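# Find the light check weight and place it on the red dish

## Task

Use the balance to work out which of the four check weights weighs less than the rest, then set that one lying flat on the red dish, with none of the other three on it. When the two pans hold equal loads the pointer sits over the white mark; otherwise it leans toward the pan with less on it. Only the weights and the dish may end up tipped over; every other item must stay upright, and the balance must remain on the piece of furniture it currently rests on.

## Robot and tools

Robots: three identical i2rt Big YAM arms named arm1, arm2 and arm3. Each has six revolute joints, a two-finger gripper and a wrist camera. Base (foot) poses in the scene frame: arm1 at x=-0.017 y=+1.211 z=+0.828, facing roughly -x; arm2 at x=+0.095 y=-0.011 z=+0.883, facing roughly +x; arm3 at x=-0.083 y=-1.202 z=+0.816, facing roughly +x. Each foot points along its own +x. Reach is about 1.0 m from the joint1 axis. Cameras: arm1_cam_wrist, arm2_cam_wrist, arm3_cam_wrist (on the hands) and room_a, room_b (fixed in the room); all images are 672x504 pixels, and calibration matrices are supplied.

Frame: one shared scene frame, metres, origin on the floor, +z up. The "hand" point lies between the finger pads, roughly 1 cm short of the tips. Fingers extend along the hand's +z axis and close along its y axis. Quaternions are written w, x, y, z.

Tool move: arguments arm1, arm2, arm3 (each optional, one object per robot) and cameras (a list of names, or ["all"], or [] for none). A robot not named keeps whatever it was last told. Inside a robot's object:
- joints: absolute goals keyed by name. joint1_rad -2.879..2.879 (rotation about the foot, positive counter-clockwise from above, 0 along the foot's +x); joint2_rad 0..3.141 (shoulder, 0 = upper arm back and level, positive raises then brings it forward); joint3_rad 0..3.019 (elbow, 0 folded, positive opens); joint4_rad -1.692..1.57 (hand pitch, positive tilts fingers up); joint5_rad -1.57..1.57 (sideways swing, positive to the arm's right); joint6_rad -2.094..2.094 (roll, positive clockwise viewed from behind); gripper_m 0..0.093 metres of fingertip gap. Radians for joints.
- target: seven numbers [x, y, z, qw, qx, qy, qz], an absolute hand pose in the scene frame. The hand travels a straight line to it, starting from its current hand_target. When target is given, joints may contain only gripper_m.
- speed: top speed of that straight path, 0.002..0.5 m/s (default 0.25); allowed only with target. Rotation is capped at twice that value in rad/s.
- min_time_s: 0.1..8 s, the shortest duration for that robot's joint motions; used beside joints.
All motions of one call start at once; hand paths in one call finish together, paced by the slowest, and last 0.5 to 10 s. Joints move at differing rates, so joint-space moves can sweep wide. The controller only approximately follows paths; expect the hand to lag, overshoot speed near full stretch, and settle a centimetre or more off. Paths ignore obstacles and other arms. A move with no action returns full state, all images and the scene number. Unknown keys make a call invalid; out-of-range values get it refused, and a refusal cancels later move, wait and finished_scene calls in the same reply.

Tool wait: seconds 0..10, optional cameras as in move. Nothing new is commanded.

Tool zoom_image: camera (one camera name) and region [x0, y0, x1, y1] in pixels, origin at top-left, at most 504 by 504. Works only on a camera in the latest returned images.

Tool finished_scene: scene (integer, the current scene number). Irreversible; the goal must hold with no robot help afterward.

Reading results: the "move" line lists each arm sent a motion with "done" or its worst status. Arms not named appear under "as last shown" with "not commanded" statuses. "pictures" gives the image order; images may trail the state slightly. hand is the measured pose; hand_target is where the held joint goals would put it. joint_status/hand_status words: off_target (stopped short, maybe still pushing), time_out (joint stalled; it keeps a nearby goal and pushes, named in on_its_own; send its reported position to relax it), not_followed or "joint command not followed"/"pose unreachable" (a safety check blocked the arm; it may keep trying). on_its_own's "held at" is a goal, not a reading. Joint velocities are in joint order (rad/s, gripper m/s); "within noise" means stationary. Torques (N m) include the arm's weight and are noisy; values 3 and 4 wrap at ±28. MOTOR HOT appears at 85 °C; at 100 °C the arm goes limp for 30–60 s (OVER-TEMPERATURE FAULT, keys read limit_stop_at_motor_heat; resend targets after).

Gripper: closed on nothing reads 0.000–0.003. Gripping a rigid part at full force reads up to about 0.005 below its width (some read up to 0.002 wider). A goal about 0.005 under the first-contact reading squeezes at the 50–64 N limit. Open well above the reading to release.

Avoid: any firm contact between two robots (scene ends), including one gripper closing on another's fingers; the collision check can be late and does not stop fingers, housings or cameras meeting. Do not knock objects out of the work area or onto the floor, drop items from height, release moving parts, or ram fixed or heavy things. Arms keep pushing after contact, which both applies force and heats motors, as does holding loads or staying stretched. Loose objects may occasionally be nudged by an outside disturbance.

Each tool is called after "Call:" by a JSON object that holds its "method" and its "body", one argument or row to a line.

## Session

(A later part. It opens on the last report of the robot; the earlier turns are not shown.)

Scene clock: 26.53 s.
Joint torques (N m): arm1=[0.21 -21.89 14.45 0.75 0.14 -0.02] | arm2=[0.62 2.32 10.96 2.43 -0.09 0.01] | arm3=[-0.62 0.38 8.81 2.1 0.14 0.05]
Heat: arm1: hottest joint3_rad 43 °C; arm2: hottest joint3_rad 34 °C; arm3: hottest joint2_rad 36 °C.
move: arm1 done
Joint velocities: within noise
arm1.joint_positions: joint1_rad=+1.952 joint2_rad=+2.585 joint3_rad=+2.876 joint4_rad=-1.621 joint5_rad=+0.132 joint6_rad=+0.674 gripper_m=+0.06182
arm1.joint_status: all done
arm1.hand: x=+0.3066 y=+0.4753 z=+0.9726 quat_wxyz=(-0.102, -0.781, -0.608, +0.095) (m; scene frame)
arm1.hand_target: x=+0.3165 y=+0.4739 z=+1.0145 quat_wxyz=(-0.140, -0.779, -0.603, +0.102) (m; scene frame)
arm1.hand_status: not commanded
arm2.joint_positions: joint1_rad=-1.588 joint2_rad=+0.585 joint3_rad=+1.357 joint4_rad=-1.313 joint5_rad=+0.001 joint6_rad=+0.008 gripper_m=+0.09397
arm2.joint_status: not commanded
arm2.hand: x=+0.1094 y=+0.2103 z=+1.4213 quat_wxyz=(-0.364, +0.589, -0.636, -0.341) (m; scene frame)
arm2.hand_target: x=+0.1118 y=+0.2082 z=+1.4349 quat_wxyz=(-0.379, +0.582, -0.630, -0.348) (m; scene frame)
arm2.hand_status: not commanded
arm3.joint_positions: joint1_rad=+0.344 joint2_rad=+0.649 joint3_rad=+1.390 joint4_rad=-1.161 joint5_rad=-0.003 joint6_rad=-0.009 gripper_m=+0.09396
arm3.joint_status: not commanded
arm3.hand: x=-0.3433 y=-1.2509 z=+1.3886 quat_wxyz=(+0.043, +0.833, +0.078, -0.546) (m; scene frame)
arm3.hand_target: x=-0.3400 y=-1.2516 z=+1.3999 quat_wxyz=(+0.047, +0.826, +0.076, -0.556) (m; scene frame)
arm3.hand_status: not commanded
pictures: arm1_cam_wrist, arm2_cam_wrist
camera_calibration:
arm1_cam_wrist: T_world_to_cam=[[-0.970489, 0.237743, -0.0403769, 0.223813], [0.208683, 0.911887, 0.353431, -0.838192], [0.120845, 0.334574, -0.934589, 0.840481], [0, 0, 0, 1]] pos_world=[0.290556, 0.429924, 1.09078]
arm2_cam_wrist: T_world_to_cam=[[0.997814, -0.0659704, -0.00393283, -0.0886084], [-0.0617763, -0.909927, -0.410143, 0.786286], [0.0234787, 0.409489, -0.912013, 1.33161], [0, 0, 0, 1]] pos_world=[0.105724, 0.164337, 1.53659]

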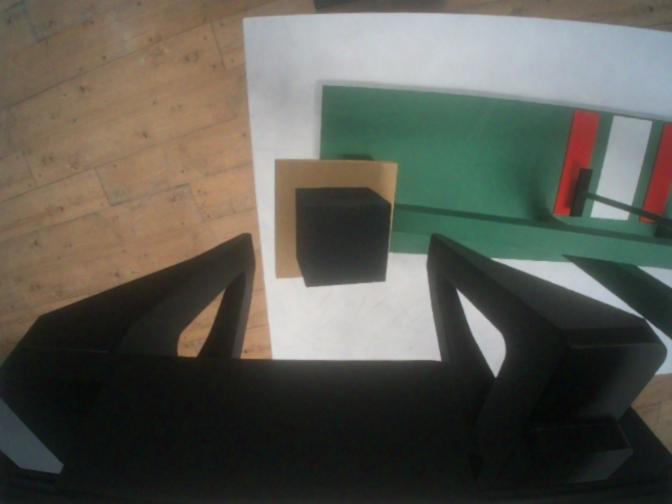

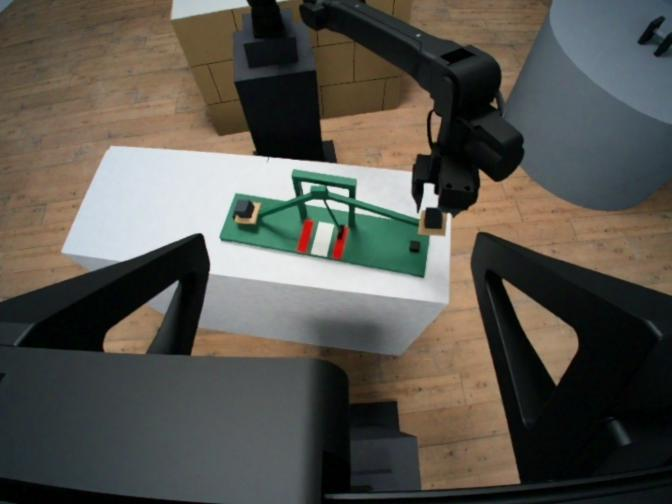

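Call:
{"method": "move", "body": {
  "arm1": {"target":[0.316,0.472,0.968,0.0637,0.789,0.604,-0.0836],"speed":0.1,"joints":{"gripper_m":0.062}},
  "cameras": ["arm1_cam_wrist","arm2_cam_wrist"]
}}

Call:
{"method": "zoom_image", "body": {
  "camera": "arm2_cam_wrist",
  "region": [390, 150, 490, 250]
}}

Call:
{"method": "zoom_image", "body": {
  "camera": "arm1_cam_wrist",
  "region": [240, 130, 440, 290]
}}

Scene clock: 29.07 s.
Joint torques (N m): arm1=[-0.32 -20.01 14.5 0.25 0.11 0.07] | arm2=[0.56 2.49 10.97 2.47 -0.09 -0.02] | arm3=[-0.67 0.38 8.8 2.07 0.14 0.05]
Heat: arm1: hottest joint3_rad 44 °C; arm2: hottest joint3_rad 34 °C; arm3: hottest joint2_rad 36 °C.
move: arm1 off_target
Joint velocities: within noise
arm1.joint_positions: joint1_rad=+1.952 joint2_rad=+2.607 joint3_rad=+2.876 joint4_rad=-1.621 joint5_rad=+0.132 joint6_rad=+0.677 gripper_m=+0.06190
arm1.joint_status: all done
arm1.hand: x=+0.3065 y=+0.4752 z=+0.9556 quat_wxyz=(-0.091, -0.783, -0.608, +0.093) (m; scene frame)
arm1.hand_target: x=+0.3152 y=+0.4735 z=+0.9676 quat_wxyz=(-0.108, -0.784, -0.604, +0.094) (m; scene frame)
arm1.hand_status: off_target (0.016 m and 3.4 deg from the pose sent, 0.011 m and 4.6 deg at the start; a joint's target at an end of its range on 42 of 46 steps)
arm2, arm3: as last shown
pictures: arm1_cam_wrist, arm2_cam_wrist
camera_calibration:
arm1_cam_wrist: T_world_to_cam=[[-0.97003, 0.241425, -0.0274794, 0.208811], [0.214568, 0.904163, 0.369391, -0.845363], [0.114026, 0.352424, -0.928868, 0.812764], [0, 0, 0, 1]] pos_world=[0.291264, 0.427496, 1.07296]
arm2_cam_wrist: T_world_to_cam=[[0.997814, -0.0659704, -0.00393283, -0.0886084], [-0.0617763, -0.909927, -0.410143, 0.786286], [0.0234787, 0.409489, -0.912013, 1.33161], [0, 0, 0, 1]] pos_world=[0.105724, 0.164337, 1.53659]

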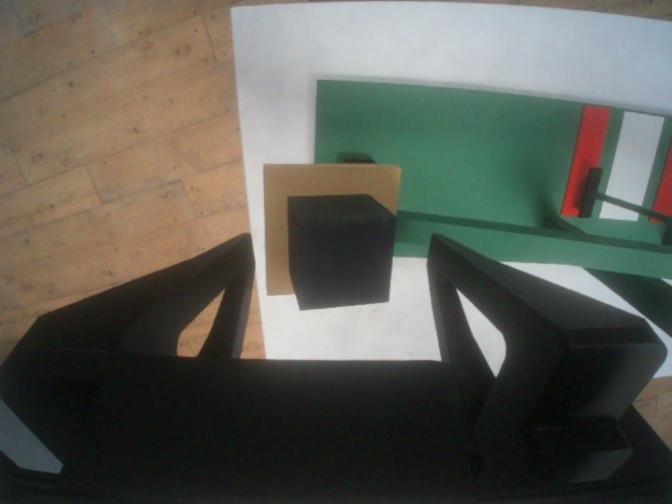

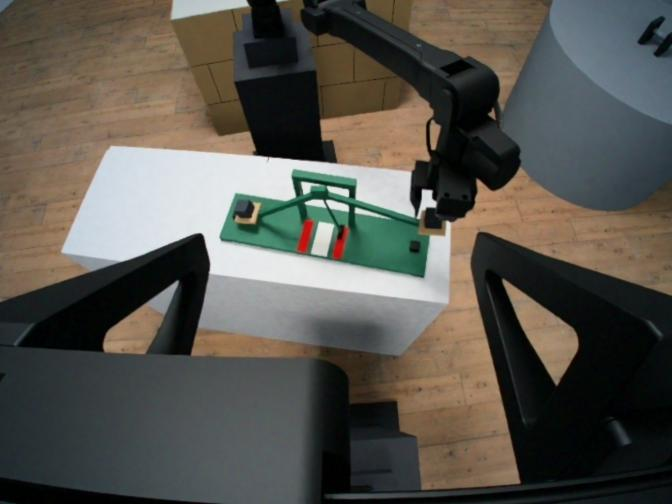

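Scaled by 5.040 from the camera's 672x504 image, which has a finer 960x720 frame.

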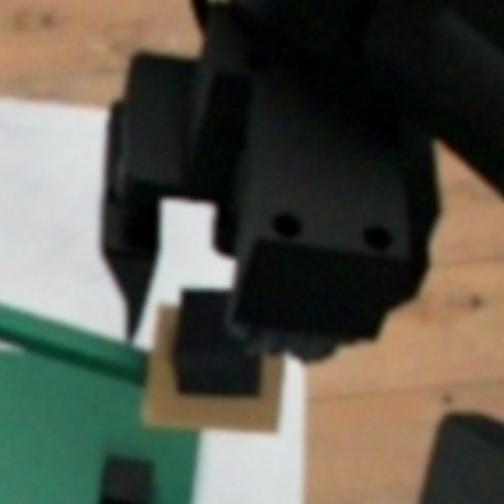

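Scaled by 2.520 from the camera's 672x504 image, which has a finer 960x720 frame.

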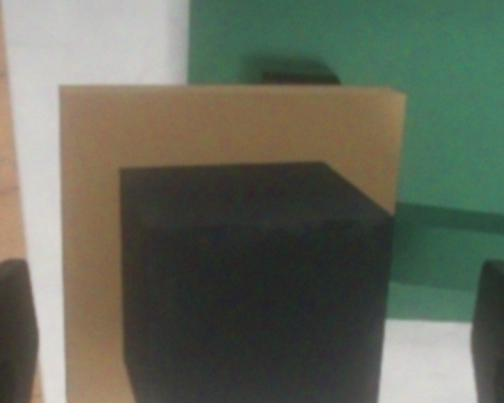

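Call:
{"method": "move", "body": {
  "arm1": {"joints":{"gripper_m":0.034}}
}}

Call:
{"method": "move", "body": {
  "arm1": {"joints":{"gripper_m":0.018}},
  "cameras": ["arm1_cam_wrist","arm2_cam_wrist"]
}}

Call:
{"method": "zoom_image", "body": {
  "camera": "arm2_cam_wrist",
  "region": [390, 150, 490, 250]
}}

Scene clock: 29.93 s.
Joint torques (N m): arm1=[0.32 -19.55 14.42 0.42 0.1 0.05] | arm2=[0.56 2.2 10.96 2.4 -0.09 0] | arm3=[-0.62 0.38 8.81 2.09 0.14 0.04]
Heat: arm1: hottest joint3_rad 44 °C; arm2: hottest joint3_rad 34 °C; arm3: hottest joint2_rad 36 °C.
move: arm1 done
Joint velocities: within noise
arm1.joint_positions: joint1_rad=+1.952 joint2_rad=+2.607 joint3_rad=+2.876 joint4_rad=-1.621 joint5_rad=+0.132 joint6_rad=+0.678 gripper_m=+0.03435
arm1.joint_status: all done
arm1.hand: x=+0.3066 y=+0.4752 z=+0.9556 quat_wxyz=(-0.091, -0.783, -0.608, +0.092) (m; scene frame)
arm1.hand_target: x=+0.3152 y=+0.4735 z=+0.9676 quat_wxyz=(-0.108, -0.784, -0.604, +0.094) (m; scene frame)
arm1.hand_status: not commanded
arm2, arm3: as last shown
pictures: none

Scene clock: 30.40 s.
Joint torques (N m): arm1=[0.32 -20.13 14.49 0.46 0.17 0] | arm2=[0.73 2.55 10.97 2.41 -0.1 0] | arm3=[-0.67 0.26 8.83 2.1 0.14 0.05]
Heat: arm1: hottest joint3_rad 44 °C; arm2: hottest joint3_rad 34 °C; arm3: hottest joint2_rad 36 °C.
move: arm1 off_target
Joint velocities: within noise
arm1.joint_positions: joint1_rad=+1.952 joint2_rad=+2.607 joint3_rad=+2.876 joint4_rad=-1.622 joint5_rad=+0.132 joint6_rad=+0.679 gripper_m=+0.03238
arm1.joint_status: gripper_m off_target (ended at +0.03240, target +0.01800)
arm1.hand: x=+0.3065 y=+0.4753 z=+0.9556 quat_wxyz=(-0.091, -0.783, -0.608, +0.092) (m; scene frame)
arm1.hand_target: x=+0.3152 y=+0.4735 z=+0.9676 quat_wxyz=(-0.108, -0.784, -0.604, +0.094) (m; scene frame)
arm1.hand_status: not commanded
arm2, arm3: as last shown
pictures: arm1_cam_wrist, arm2_cam_wrist
camera_calibration:
arm1_cam_wrist: T_world_to_cam=[[-0.969764, 0.24245, -0.0278319, 0.208574], [0.215336, 0.903772, 0.3699, -0.845943], [0.114836, 0.352723, -0.928655, 0.812183], [0, 0, 0, 1]] pos_world=[0.291162, 0.427496, 1.07296]
arm2_cam_wrist: T_world_to_cam=[[0.997814, -0.0659704, -0.00393283, -0.0886084], [-0.0617763, -0.909927, -0.410143, 0.786286], [0.0234787, 0.409489, -0.912013, 1.33161], [0, 0, 0, 1]] pos_world=[0.105724, 0.164337, 1.53659]

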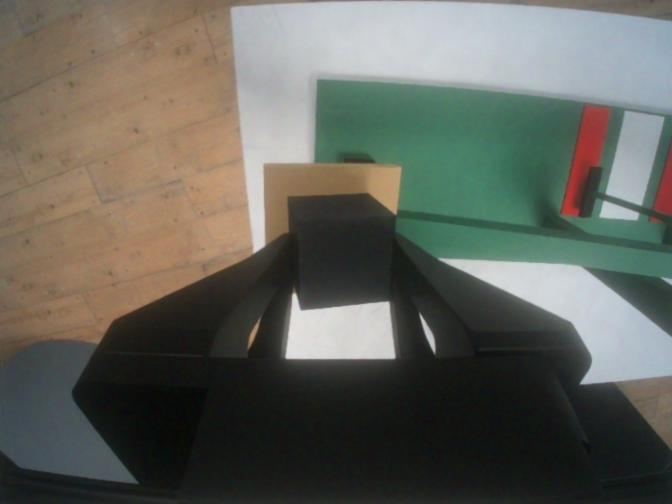

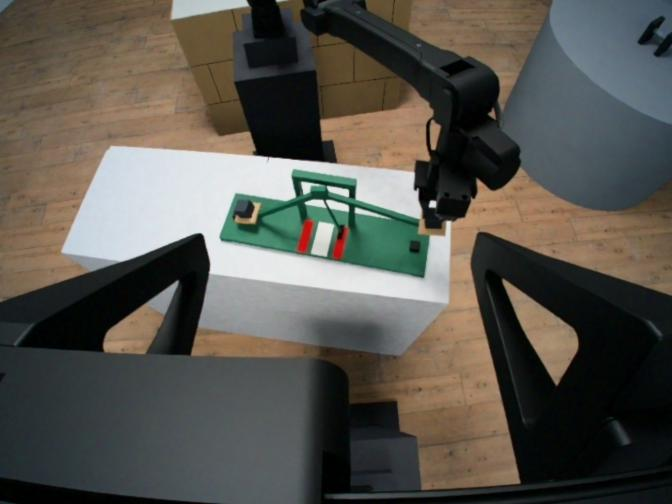

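Scaled by 5.040 from the camera's 672x504 image, which has a finer 960x720 frame.

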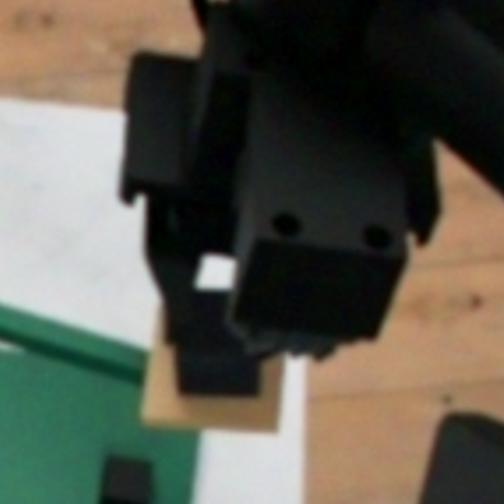

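Call:
{"method": "move", "body": {
  "arm1": {"target":[0.312,0.478,1.07,0.0637,0.789,0.604,-0.0836],"speed":0.15},
  "cameras": ["arm1_cam_wrist","arm2_cam_wrist"]
}}

Scene clock: 35.33 s.
Joint torques (N m): arm1=[-0.09 -22.3 14.34 1.16 0.2 -0.15] | arm2=[0.73 2.55 10.95 2.45 -0.08 -0.01] | arm3=[-0.62 0.38 8.79 2.11 0.15 0.05]
Heat: arm1: hottest joint3_rad 45 °C; arm2: hottest joint3_rad 35 °C; arm3: hottest joint2_rad 36 °C.
move: arm1 off_target
Joint velocities: within noise
arm1.joint_positions: joint1_rad=+1.952 joint2_rad=+2.522 joint3_rad=+2.876 joint4_rad=-1.644 joint5_rad=+0.132 joint6_rad=+0.679 gripper_m=+0.03238
arm1.joint_status: not commanded
arm1.hand: x=+0.3036 y=+0.4826 z=+1.0201 quat_wxyz=(-0.121, -0.781, -0.604, +0.099) (m; scene frame)
arm1.hand_target: x=+0.3101 y=+0.4817 z=+1.0693 quat_wxyz=(-0.167, -0.774, -0.601, +0.108) (m; scene frame)
arm1.hand_status: off_target (0.051 m and 6.9 deg from the pose sent, 0.115 m and 3.4 deg at the start; pose on its path clipped on 4 of 44 steps; a joint's target at an end of its range on 42 of 44 steps)
arm2, arm3: as last shown
pictures: arm1_cam_wrist, arm2_cam_wrist
camera_calibration:
arm1_cam_wrist: T_world_to_cam=[[-0.968626, 0.239349, -0.0668969, 0.246838], [0.205728, 0.923253, 0.324469, -0.836017], [0.139424, 0.300527, -0.943528, 0.902734], [0, 0, 0, 1]] pos_world=[0.285223, 0.441479, 1.13953]
arm2_cam_wrist: T_world_to_cam=[[0.997814, -0.0659704, -0.00393283, -0.0886084], [-0.0617763, -0.909927, -0.410143, 0.786286], [0.0234787, 0.409489, -0.912013, 1.33161], [0, 0, 0, 1]] pos_world=[0.105724, 0.164337, 1.53659]

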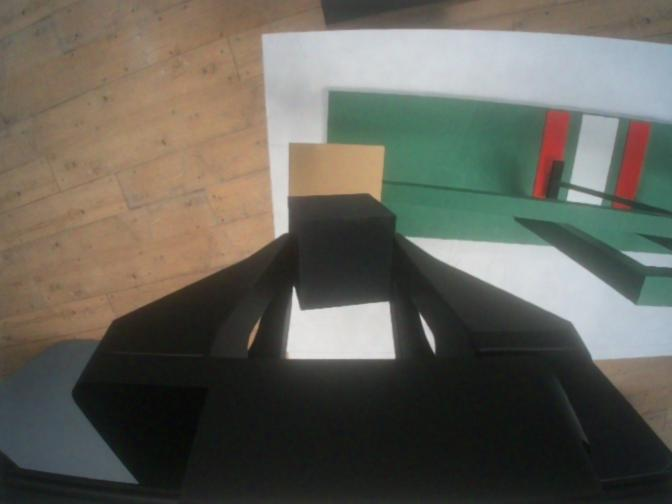

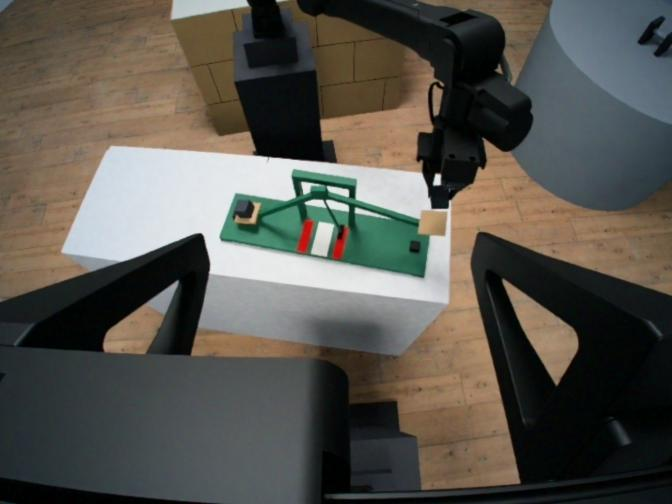

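Call:
{"method": "move", "body": {
  "arm1": {"joints":{"joint2_rad":1.4,"joint3_rad":2.2,"joint4_rad":-1.55},"min_time_s":1.5}
}}

Call:
{"method": "move", "body": {
  "arm1": {"joints":{"joint1_rad":-1.45,"joint5_rad":0,"joint6_rad":0,"joint2_rad":1.0,"joint3_rad":1.6,"joint4_rad":-1.6},"min_time_s":2.5},
  "cameras": ["arm1_cam_wrist","arm2_cam_wrist","room_a"]
}}

Scene clock: 38.27 s.
Joint torques (N m): arm1=[0.26 -7.06 9.63 2.41 0.15 -0.18] | arm2=[0.62 2.2 11.02 2.47 -0.09 -0.01] | arm3=[-0.5 0.5 8.81 2.09 0.14 0.05]
Heat: arm1: hottest joint3_rad 45 °C; arm2: hottest joint3_rad 35 °C; arm3: hottest joint2_rad 36 °C.
move: arm1 done
Joint velocities: within noise
arm1.joint_positions: joint1_rad=+1.952 joint2_rad=+1.399 joint3_rad=+2.186 joint4_rad=-1.572 joint5_rad=+0.132 joint6_rad=+0.679 gripper_m=+0.03238
arm1.joint_status: all done
arm1.hand: x=+0.1663 y=+0.7812 z=+1.4406 quat_wxyz=(-0.359, -0.738, -0.551, +0.149) (m; scene frame)
arm1.hand_target: x=+0.1703 y=+0.7799 z=+1.4503 quat_wxyz=(-0.375, -0.731, -0.550, +0.151) (m; scene frame)
arm1.hand_status: not commanded
arm2, arm3: as last shown
pictures: none

Scene clock: 41.47 s.
Joint torques (N m): arm1=[-1.2 -4.31 10.47 1.03 -0.01 -0.21] | arm2=[0.44 2.37 10.99 2.43 -0.09 -0.01] | arm3=[-0.73 0.38 8.81 2.09 0.14 0.05]
Heat: arm1: hottest joint3_rad 45 °C; arm2: hottest joint3_rad 35 °C; arm3: hottest joint2_rad 36 °C.
move: arm1 done
Joint velocities: within noise
arm1.joint_positions: joint1_rad=-1.436 joint2_rad=+1.016 joint3_rad=+1.588 joint4_rad=-1.597 joint5_rad=+0.003 joint6_rad=+0.014 gripper_m=+0.03239
arm1.joint_status: all done
arm1.hand: x=-0.0769 y=+1.5377 z=+1.3100 quat_wxyz=(+0.167, -0.739, +0.618, +0.210) (m; scene frame)
arm1.hand_target: x=-0.0715 y=+1.5323 z=+1.3199 quat_wxyz=(+0.176, -0.737, +0.615, +0.217) (m; scene frame)
arm1.hand_status: not commanded
arm2, arm3: as last shown
pictures: arm1_cam_wrist, arm2_cam_wrist, room_a
camera_calibration:
arm1_cam_wrist: T_world_to_cam=[[0.983298, 0.181748, -0.00960076, -0.191388], [0.181829, -0.978703, 0.095283, 1.39712], [0.00792124, -0.0954374, -0.995404, 1.57895], [0, 0, 0, 1]] pos_world=[-0.0783535, 1.55284, 1.43673]
arm2_cam_wrist: T_world_to_cam=[[0.997814, -0.0659704, -0.00393283, -0.0886084], [-0.0617763, -0.909927, -0.410143, 0.786286], [0.0234787, 0.409489, -0.912013, 1.33161], [0, 0, 0, 1]] pos_world=[0.105724, 0.164337, 1.53659]

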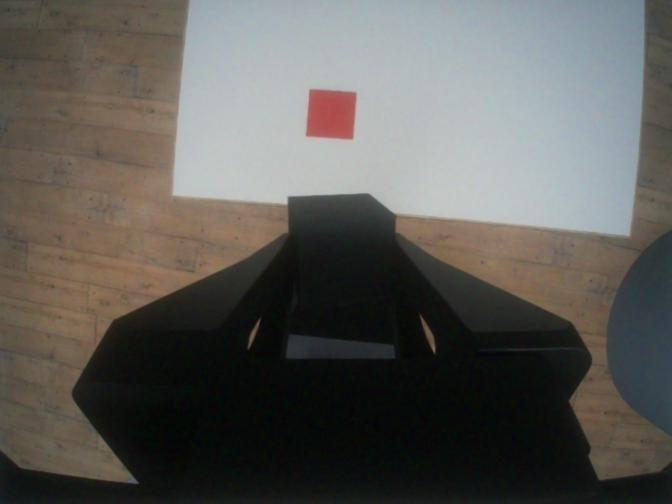

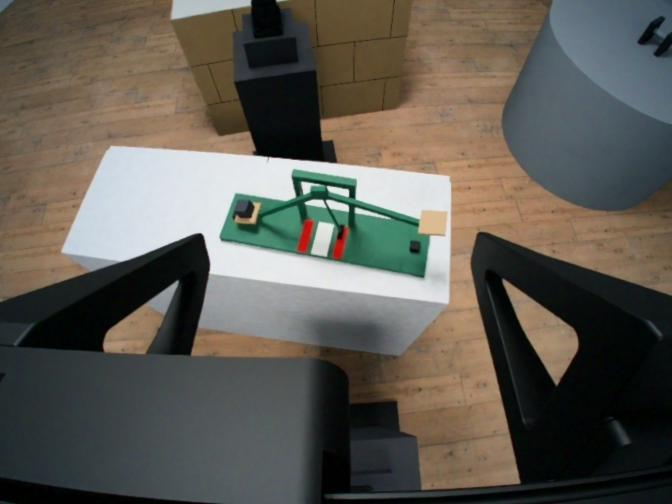

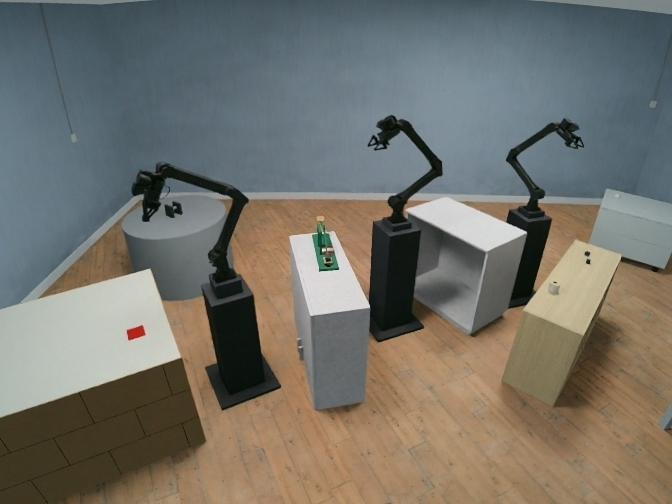

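Call:
{"method": "move", "body": {
  "arm1": {"target":[-0.141,1.743,0.87,0.081,-0.777,0.617,0.102],"speed":0.3},
  "cameras": ["arm1_cam_wrist","room_a","room_b"]
}}

Call:
{"method": "zoom_image", "body": {
  "camera": "room_b",
  "region": [540, 160, 660, 280]
}}

Call:
{"method": "zoom_image", "body": {
  "camera": "room_a",
  "region": [80, 260, 200, 380]
}}

Scene clock: 44.73 s.
Joint torques (N m): arm1=[0.73 -11.87 12.45 1.11 0.09 -0.19] | arm2=[0.67 2.37 10.95 2.44 -0.09 -0.02] | arm3=[-0.67 0.38 8.84 2.1 0.13 0.06]
Heat: arm1: hottest joint3_rad 46 °C; arm2: hottest joint3_rad 36 °C; arm3: hottest joint3_rad 37 °C.
move: arm1 off_target
Joint velocities: within noise
arm1.joint_positions: joint1_rad=-1.411 joint2_rad=+1.761 joint3_rad=+1.134 joint4_rad=-0.747 joint5_rad=+0.008 joint6_rad=+0.014 gripper_m=+0.03239
arm1.joint_status: not commanded
arm1.hand: x=-0.1281 y=+1.7174 z=+0.8488 quat_wxyz=(+0.060, -0.772, +0.628, +0.076) (m; scene frame)
arm1.hand_target: x=-0.1408 y=+1.7416 z=+0.8710 quat_wxyz=(+0.081, -0.776, +0.617, +0.102) (m; scene frame)
arm1.hand_status: off_target (0.036 m and 4.1 deg from the pose sent, 0.490 m and 16.3 deg at the start)
arm2, arm3: as last shown
pictures: arm1_cam_wrist, room_a, room_b
camera_calibration:
arm1_cam_wrist: T_world_to_cam=[[0.978708, 0.205257, -0.000209524, -0.227026], [0.185462, -0.883885, 0.429361, 1.18029], [0.0879442, -0.420258, -0.903133, 1.62719], [0, 0, 0, 1]] pos_world=[-0.13981, 1.77368, 0.962752]

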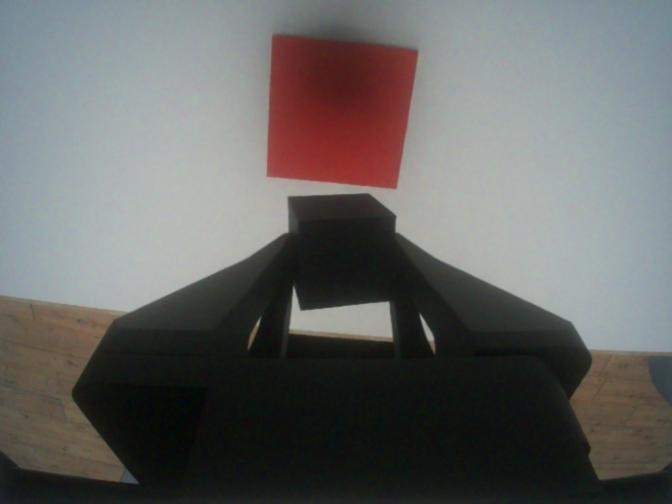

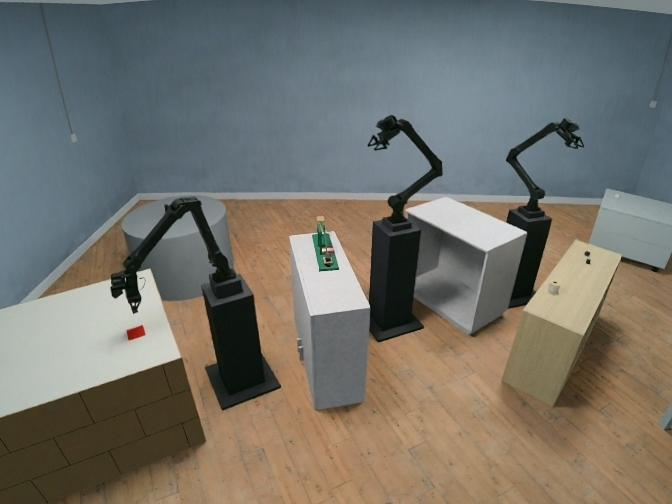

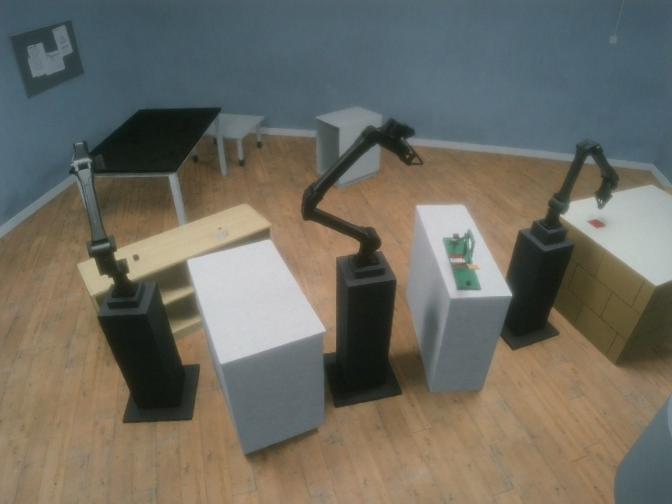

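Scaled by 4.200 from the camera's 672x504 image, which has a finer 960x720 frame.

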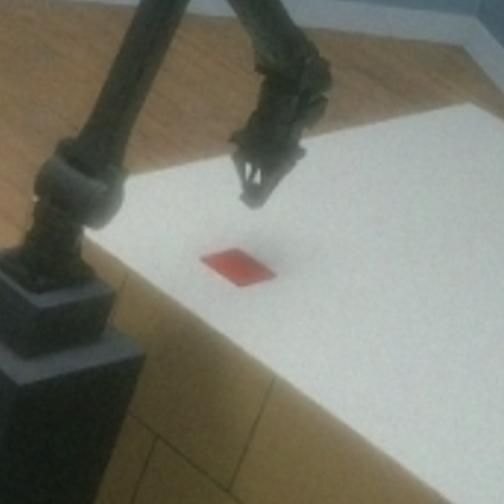

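Scaled by 4.200 from the camera's 672x504 image, which has a finer 960x720 frame.

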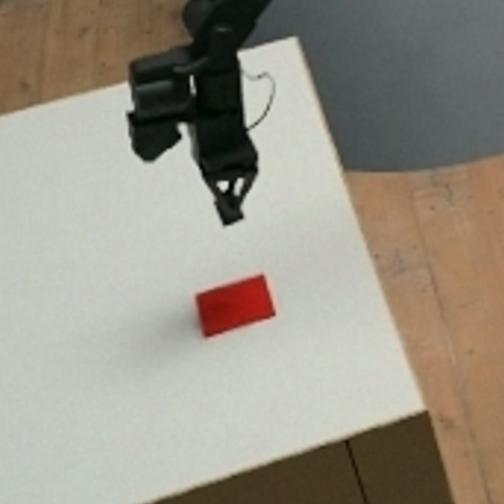

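Call:
{"method": "move", "body": {
  "arm1": {"target":[-0.14,1.772,0.785,0.081,-0.777,0.617,0.102],"speed":0.15},
  "cameras": ["arm1_cam_wrist","room_a","room_b"]
}}

Call:
{"method": "zoom_image", "body": {
  "camera": "room_b",
  "region": [560, 180, 640, 260]
}}

Call:
{"method": "zoom_image", "body": {
  "camera": "room_a",
  "region": [90, 280, 180, 370]
}}

Scene clock: 46.73 s.
Joint torques (N m): arm1=[-0.56 -12.86 11.15 1.18 -0.02 -0.24] | arm2=[0.67 2.61 10.97 2.43 -0.1 -0.01] | arm3=[-0.62 0.44 8.83 2.06 0.14 0.05]
Heat: arm1: hottest joint3_rad 46 °C; arm2: hottest joint3_rad 36 °C; arm3: hottest joint3_rad 37 °C.
move: arm1 off_target
Joint velocities: within noise
arm1.joint_positions: joint1_rad=-1.411 joint2_rad=+1.948 joint3_rad=+1.166 joint4_rad=-0.579 joint5_rad=+0.007 joint6_rad=+0.002 gripper_m=+0.03239
arm1.joint_status: not commanded
arm1.hand: x=-0.1350 y=+1.7452 z=+0.7722 quat_wxyz=(+0.064, -0.775, +0.623, +0.081) (m; scene frame)
arm1.hand_target: x=-0.1397 y=+1.7709 z=+0.7861 quat_wxyz=(+0.081, -0.776, +0.617, +0.102) (m; scene frame)
arm1.hand_status: off_target (0.030 m and 3.2 deg from the pose sent, 0.085 m and 4.1 deg at the start)
arm2.joint_positions: joint1_rad=-1.588 joint2_rad=+0.585 joint3_rad=+1.357 joint4_rad=-1.313 joint5_rad=+0.001 joint6_rad=+0.008 gripper_m=+0.09397
arm2.joint_status: not commanded
arm2.hand: x=+0.1094 y=+0.2103 z=+1.4213 quat_wxyz=(-0.364, +0.589, -0.636, -0.341) (m; scene frame)
arm2.hand_target: x=+0.1118 y=+0.2082 z=+1.4349 quat_wxyz=(-0.379, +0.582, -0.630, -0.348) (m; scene frame)
arm2.hand_status: not commanded
arm3.joint_positions: joint1_rad=+0.344 joint2_rad=+0.649 joint3_rad=+1.390 joint4_rad=-1.161 joint5_rad=-0.003 joint6_rad=-0.009 gripper_m=+0.09396
arm3.joint_status: not commanded
arm3.hand: x=-0.3433 y=-1.2509 z=+1.3886 quat_wxyz=(+0.043, +0.833, +0.078, -0.546) (m; scene frame)
arm3.hand_target: x=-0.3400 y=-1.2516 z=+1.3999 quat_wxyz=(+0.047, +0.826, +0.076, -0.556) (m; scene frame)
arm3.hand_status: not commanded
pictures: arm1_cam_wrist, room_a, room_b
camera_calibration:
arm1_cam_wrist: T_world_to_cam=[[0.976267, 0.216563, 0.00166362, -0.247449], [0.196031, -0.886921, 0.418261, 1.2544], [0.0920555, -0.408009, -0.908325, 1.55344], [0, 0, 0, 1]] pos_world=[-0.147327, 1.79996, 0.886772]

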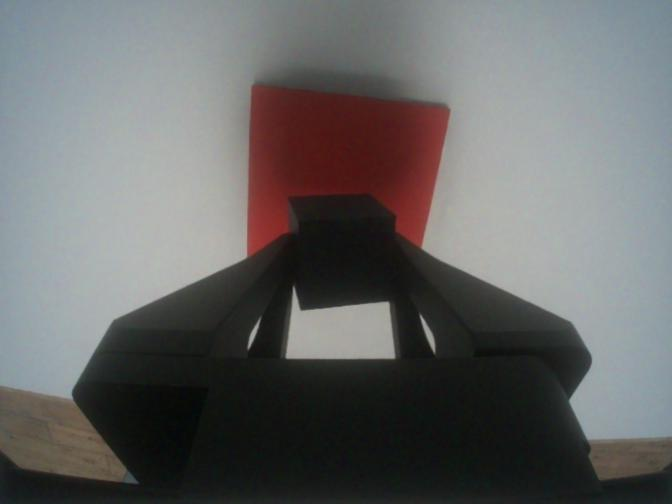

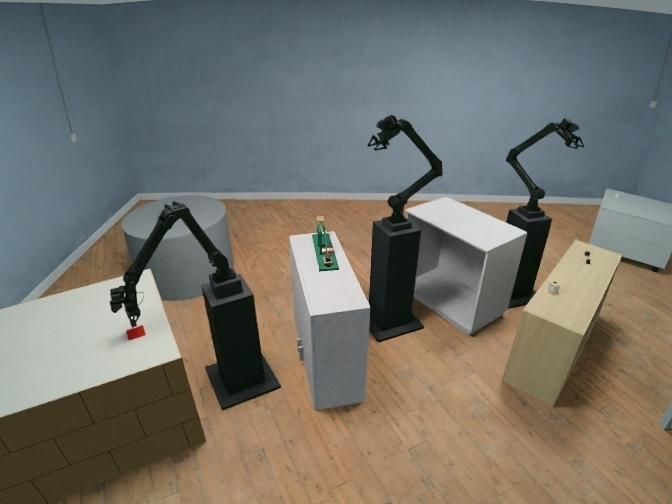

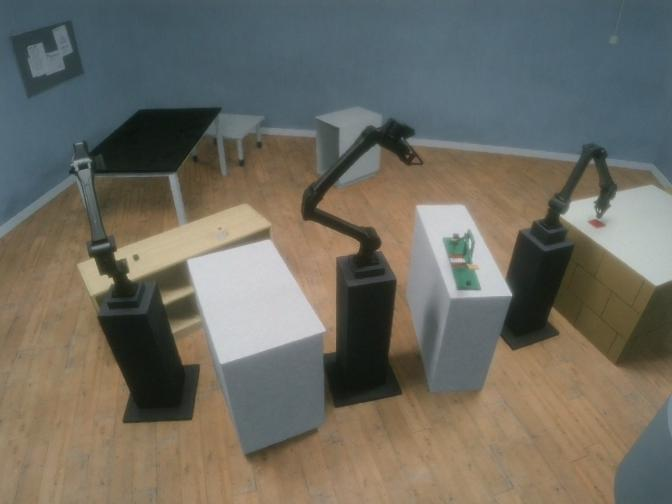

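Scaled by 6.300 from the camera's 672x504 image, which has a finer 960x720 frame.

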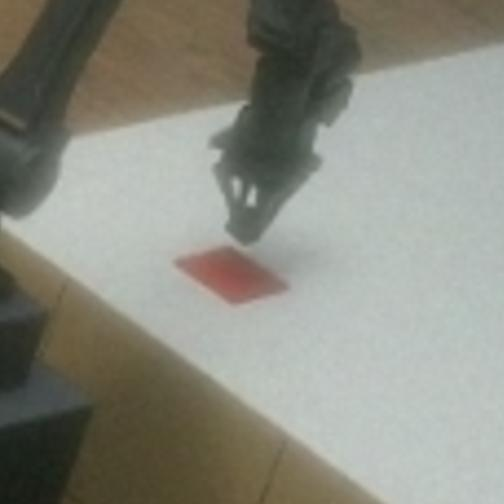

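Scaled by 5.600 from the camera's 672x504 image, which has a finer 960x720 frame.

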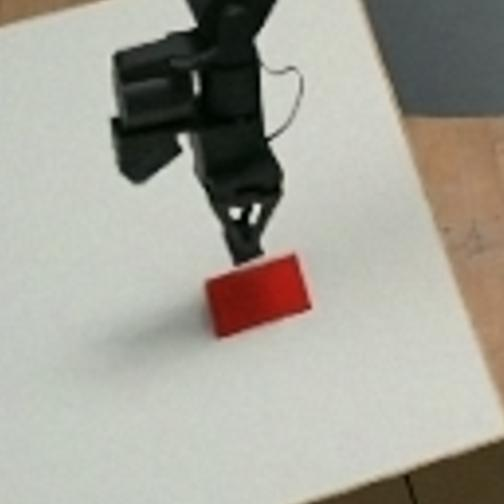

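Call:
{"method": "move", "body": {
  "arm1": {"target":[-0.14,1.772,0.750,0.081,-0.777,0.617,0.102],"speed":0.08},
  "cameras": ["arm1_cam_wrist","room_a","room_b"]
}}

Call:
{"method": "zoom_image", "body": {
  "camera": "room_b",
  "region": [570, 190, 630, 250]
}}

Call:
{"method": "zoom_image", "body": {
  "camera": "room_a",
  "region": [100, 290, 170, 360]
}}

Scene clock: 48.23 s.
Joint torques (N m): arm1=[-0.44 -13.16 9.84 1.2 0 -0.24] | arm2=[0.73 2.43 10.97 2.45 -0.1 0] | arm3=[-0.62 0.5 8.8 2.07 0.15 0.05]
Heat: arm1: hottest joint3_rad 46 °C; arm2: hottest joint3_rad 36 °C; arm3: hottest joint3_rad 37 °C.
move: arm1 off_target
Joint velocities: within noise
arm1.joint_positions: joint1_rad=-1.411 joint2_rad=+2.016 joint3_rad=+1.166 joint4_rad=-0.503 joint5_rad=+0.007 joint6_rad=+0.001 gripper_m=+0.03239
arm1.joint_status: not commanded
arm1.hand: x=-0.1362 y=+1.7498 z=+0.7401 quat_wxyz=(+0.067, -0.775, +0.623, +0.084) (m; scene frame)
arm1.hand_target: x=-0.1398 y=+1.7714 z=+0.7508 quat_wxyz=(+0.081, -0.776, +0.617, +0.102) (m; scene frame)
arm1.hand_status: off_target (0.025 m and 2.8 deg from the pose sent, 0.035 m and 3.2 deg at the start)
arm2, arm3: as last shown
pictures: arm1_cam_wrist, room_a, room_b
camera_calibration:
arm1_cam_wrist: T_world_to_cam=[[0.976132, 0.217169, 0.00181019, -0.248339], [0.197251, -0.890033, 0.411015, 1.283], [0.0908708, -0.400848, -0.911627, 1.51605], [0, 0, 0, 1]] pos_world=[-0.148426, 1.80355, 0.855185]

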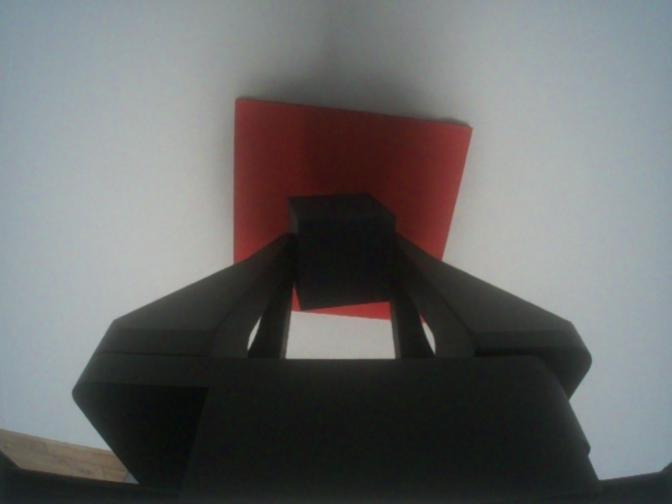

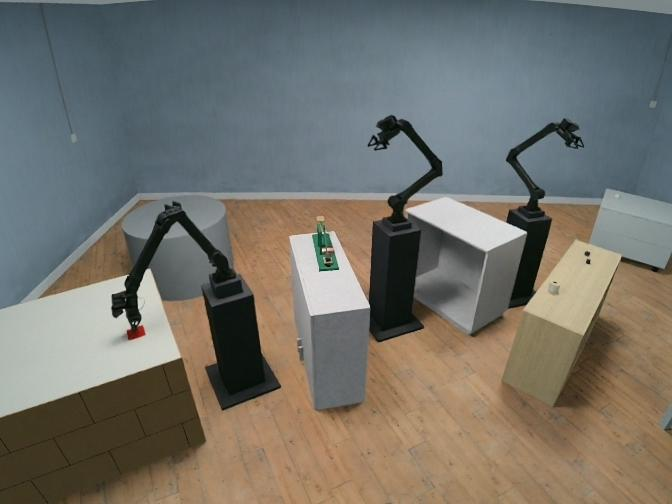

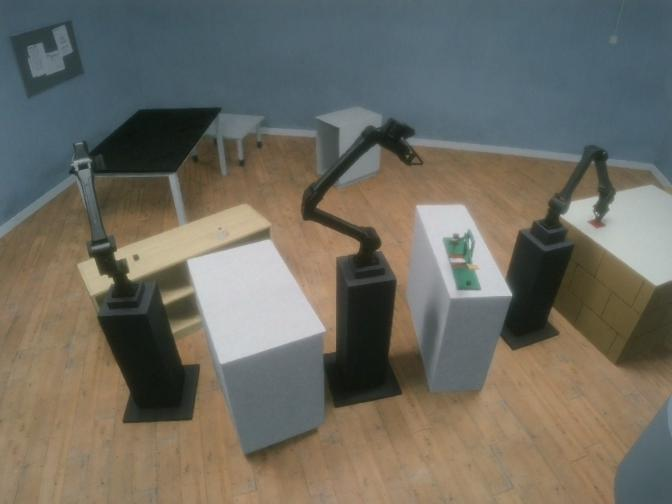

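Scaled by 8.400 from the camera's 672x504 image, which has a finer 960x720 frame.

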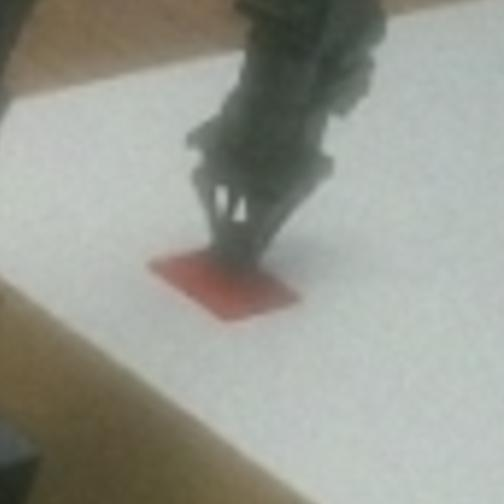

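Scaled by 7.200 from the camera's 672x504 image, which has a finer 960x720 frame.

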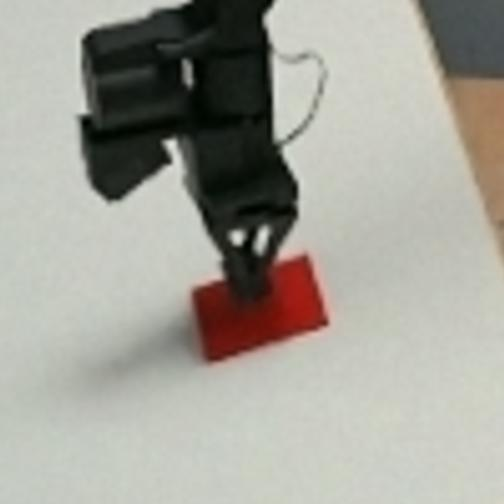

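Call:
{"method": "move", "body": {
  "arm1": {"target":[-0.14,1.770,0.736,0.081,-0.777,0.617,0.102],"speed":0.05}
}}

Call:
{"method": "move", "body": {
  "arm1": {"target":[-0.14,1.768,0.728,0.081,-0.777,0.617,0.102],"speed":0.03},
  "cameras": ["arm1_cam_wrist","room_a","room_b"]
}}

Call:
{"method": "zoom_image", "body": {
  "camera": "room_b",
  "region": [570, 190, 630, 250]
}}

Call:
{"method": "zoom_image", "body": {
  "camera": "room_a",
  "region": [100, 290, 170, 360]
}}

Scene clock: 49.60 s.
Joint torques (N m): arm1=[-0.21 -12.92 9.01 1.28 -0.01 -0.24] | arm2=[0.56 2.26 10.96 2.4 -0.1 -0.01] | arm3=[-0.56 0.38 8.83 2.13 0.14 0.05]
Heat: arm1: hottest joint3_rad 46 °C; arm2: hottest joint3_rad 36 °C; arm3: hottest joint3_rad 37 °C.
move: arm1 off_target
Joint velocities: within noise
arm1.joint_positions: joint1_rad=-1.411 joint2_rad=+2.038 joint3_rad=+1.166 joint4_rad=-0.470 joint5_rad=+0.007 joint6_rad=+0.001 gripper_m=+0.03239
arm1.joint_status: not commanded
arm1.hand: x=-0.1370 y=+1.7528 z=+0.7306 quat_wxyz=(+0.070, -0.775, +0.622, +0.088) (m; scene frame)
arm1.hand_target: x=-0.1399 y=+1.7697 z=+0.7365 quat_wxyz=(+0.081, -0.776, +0.617, +0.102) (m; scene frame)
arm1.hand_status: off_target (0.018 m and 2.1 deg from the pose sent, 0.021 m and 2.8 deg at the start)
arm2, arm3: as last shown
pictures: none

Scene clock: 50.57 s.
Joint torques (N m): arm1=[-0.67 -12.1 8.44 1.63 -0.01 -0.21] | arm2=[0.79 2.55 10.99 2.44 -0.09 -0.01] | arm3=[-0.73 0.38 8.84 2.09 0.14 0.05]
Heat: arm1: hottest joint3_rad 46 °C; arm2: hottest joint3_rad 36 °C; arm3: hottest joint3_rad 37 °C.
move: arm1 off_target
Joint velocities: within noise
arm1.joint_positions: joint1_rad=-1.411 joint2_rad=+2.042 joint3_rad=+1.166 joint4_rad=-0.455 joint5_rad=+0.007 joint6_rad=+0.001 gripper_m=+0.03239
arm1.joint_status: not commanded
arm1.hand: x=-0.1376 y=+1.7556 z=+0.7292 quat_wxyz=(+0.074, -0.774, +0.622, +0.092) (m; scene frame)
arm1.hand_target: x=-0.1399 y=+1.7678 z=+0.7283 quat_wxyz=(+0.081, -0.776, +0.617, +0.102) (m; scene frame)
arm1.hand_status: off_target (0.013 m and 1.5 deg from the pose sent, 0.016 m and 2.2 deg at the start)
arm2, arm3: as last shown
pictures: arm1_cam_wrist, room_a, room_b
camera_calibration:
arm1_cam_wrist: T_world_to_cam=[[0.976182, 0.216946, 0.00176237, -0.247808], [0.199096, -0.89903, 0.390009, 1.32433], [0.0861954, -0.380368, -0.92081, 1.47868], [0, 0, 0, 1]] pos_world=[-0.149219, 1.80682, 0.845521]

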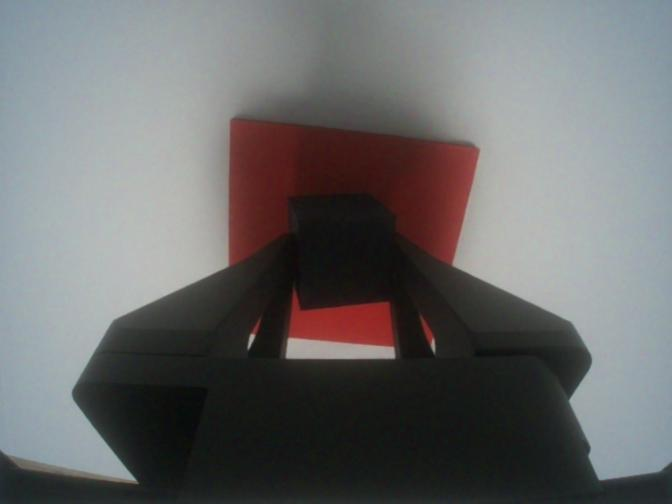

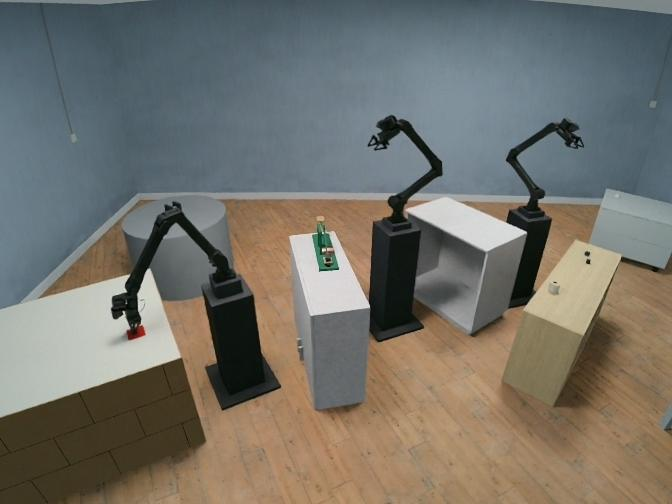

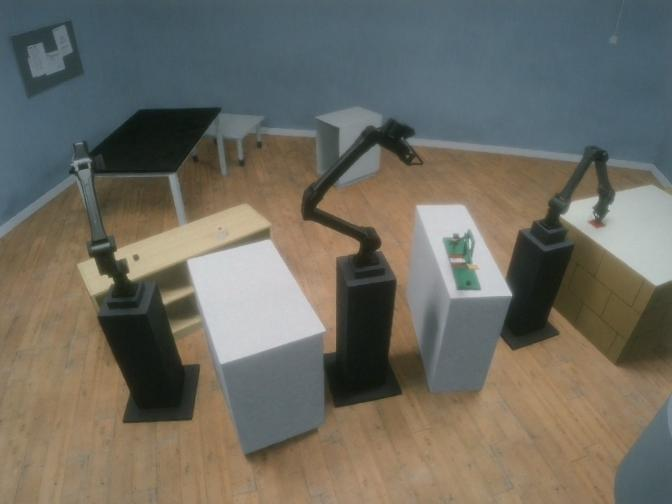

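Scaled by 8.400 from the camera's 672x504 image, which has a finer 960x720 frame.

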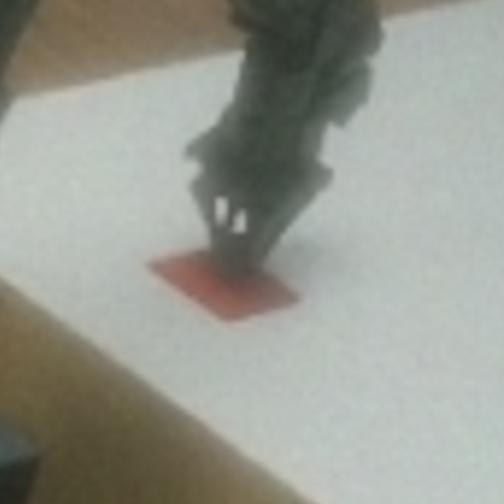

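Scaled by 7.200 from the camera's 672x504 image, which has a finer 960x720 frame.

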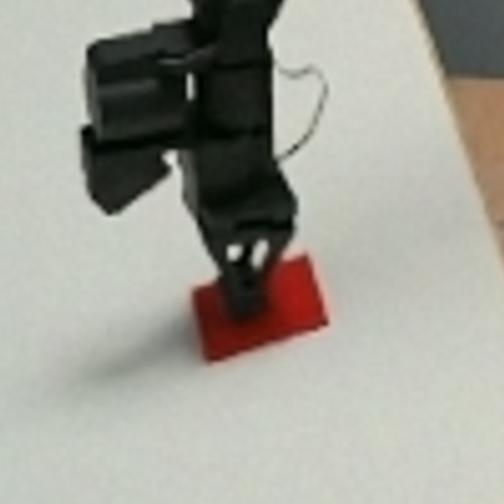

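Call:
{"method": "move", "body": {
  "arm1": {"target":[-0.14,1.764,0.718,0.081,-0.777,0.617,0.102],"speed":0.03},
  "cameras": ["arm1_cam_wrist"]
}}

Scene clock: 51.63 s.
Joint torques (N m): arm1=[0.03 -11.28 7.35 1.73 -0.01 -0.22] | arm2=[0.62 2.37 10.99 2.44 -0.1 -0.01] | arm3=[-0.56 0.38 8.77 2.07 0.15 0.06]
Heat: arm1: hottest joint3_rad 46 °C; arm2: hottest joint3_rad 36 °C; arm3: hottest joint3_rad 37 °C.
move: arm1 off_target
Joint velocities: within noise
arm1.joint_positions: joint1_rad=-1.411 joint2_rad=+2.045 joint3_rad=+1.166 joint4_rad=-0.432 joint5_rad=+0.007 joint6_rad=+0.001 gripper_m=+0.03239
arm1.joint_status: not commanded
arm1.hand: x=-0.1386 y=+1.7601 z=+0.7287 quat_wxyz=(+0.080, -0.773, +0.621, +0.100) (m; scene frame)
arm1.hand_target: x=-0.1399 y=+1.7638 z=+0.7183 quat_wxyz=(+0.081, -0.776, +0.617, +0.102) (m; scene frame)
arm1.hand_status: off_target (0.012 m and 0.7 deg from the pose sent, 0.014 m and 1.5 deg at the start)
arm2, arm3: as last shown
pictures: arm1_cam_wrist
camera_calibration:
arm1_cam_wrist: T_world_to_cam=[[0.97622, 0.216776, 0.00175902, -0.247525], [0.200549, -0.906166, 0.372349, 1.35443], [0.0823103, -0.363142, -0.928091, 1.45453], [0, 0, 0, 1]] pos_world=[-0.149713, 1.80919, 0.846051]

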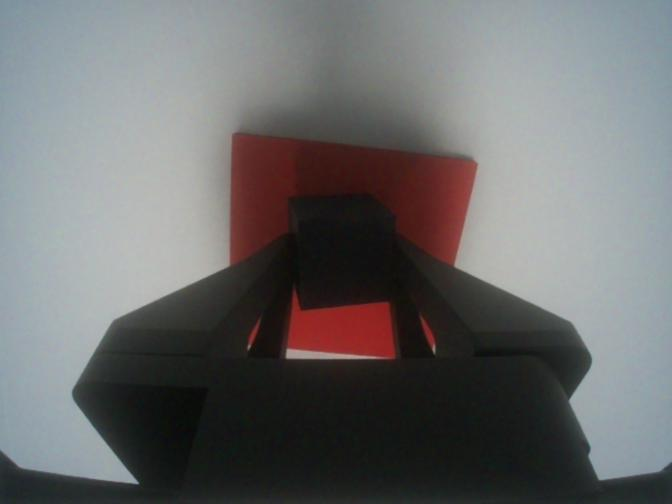

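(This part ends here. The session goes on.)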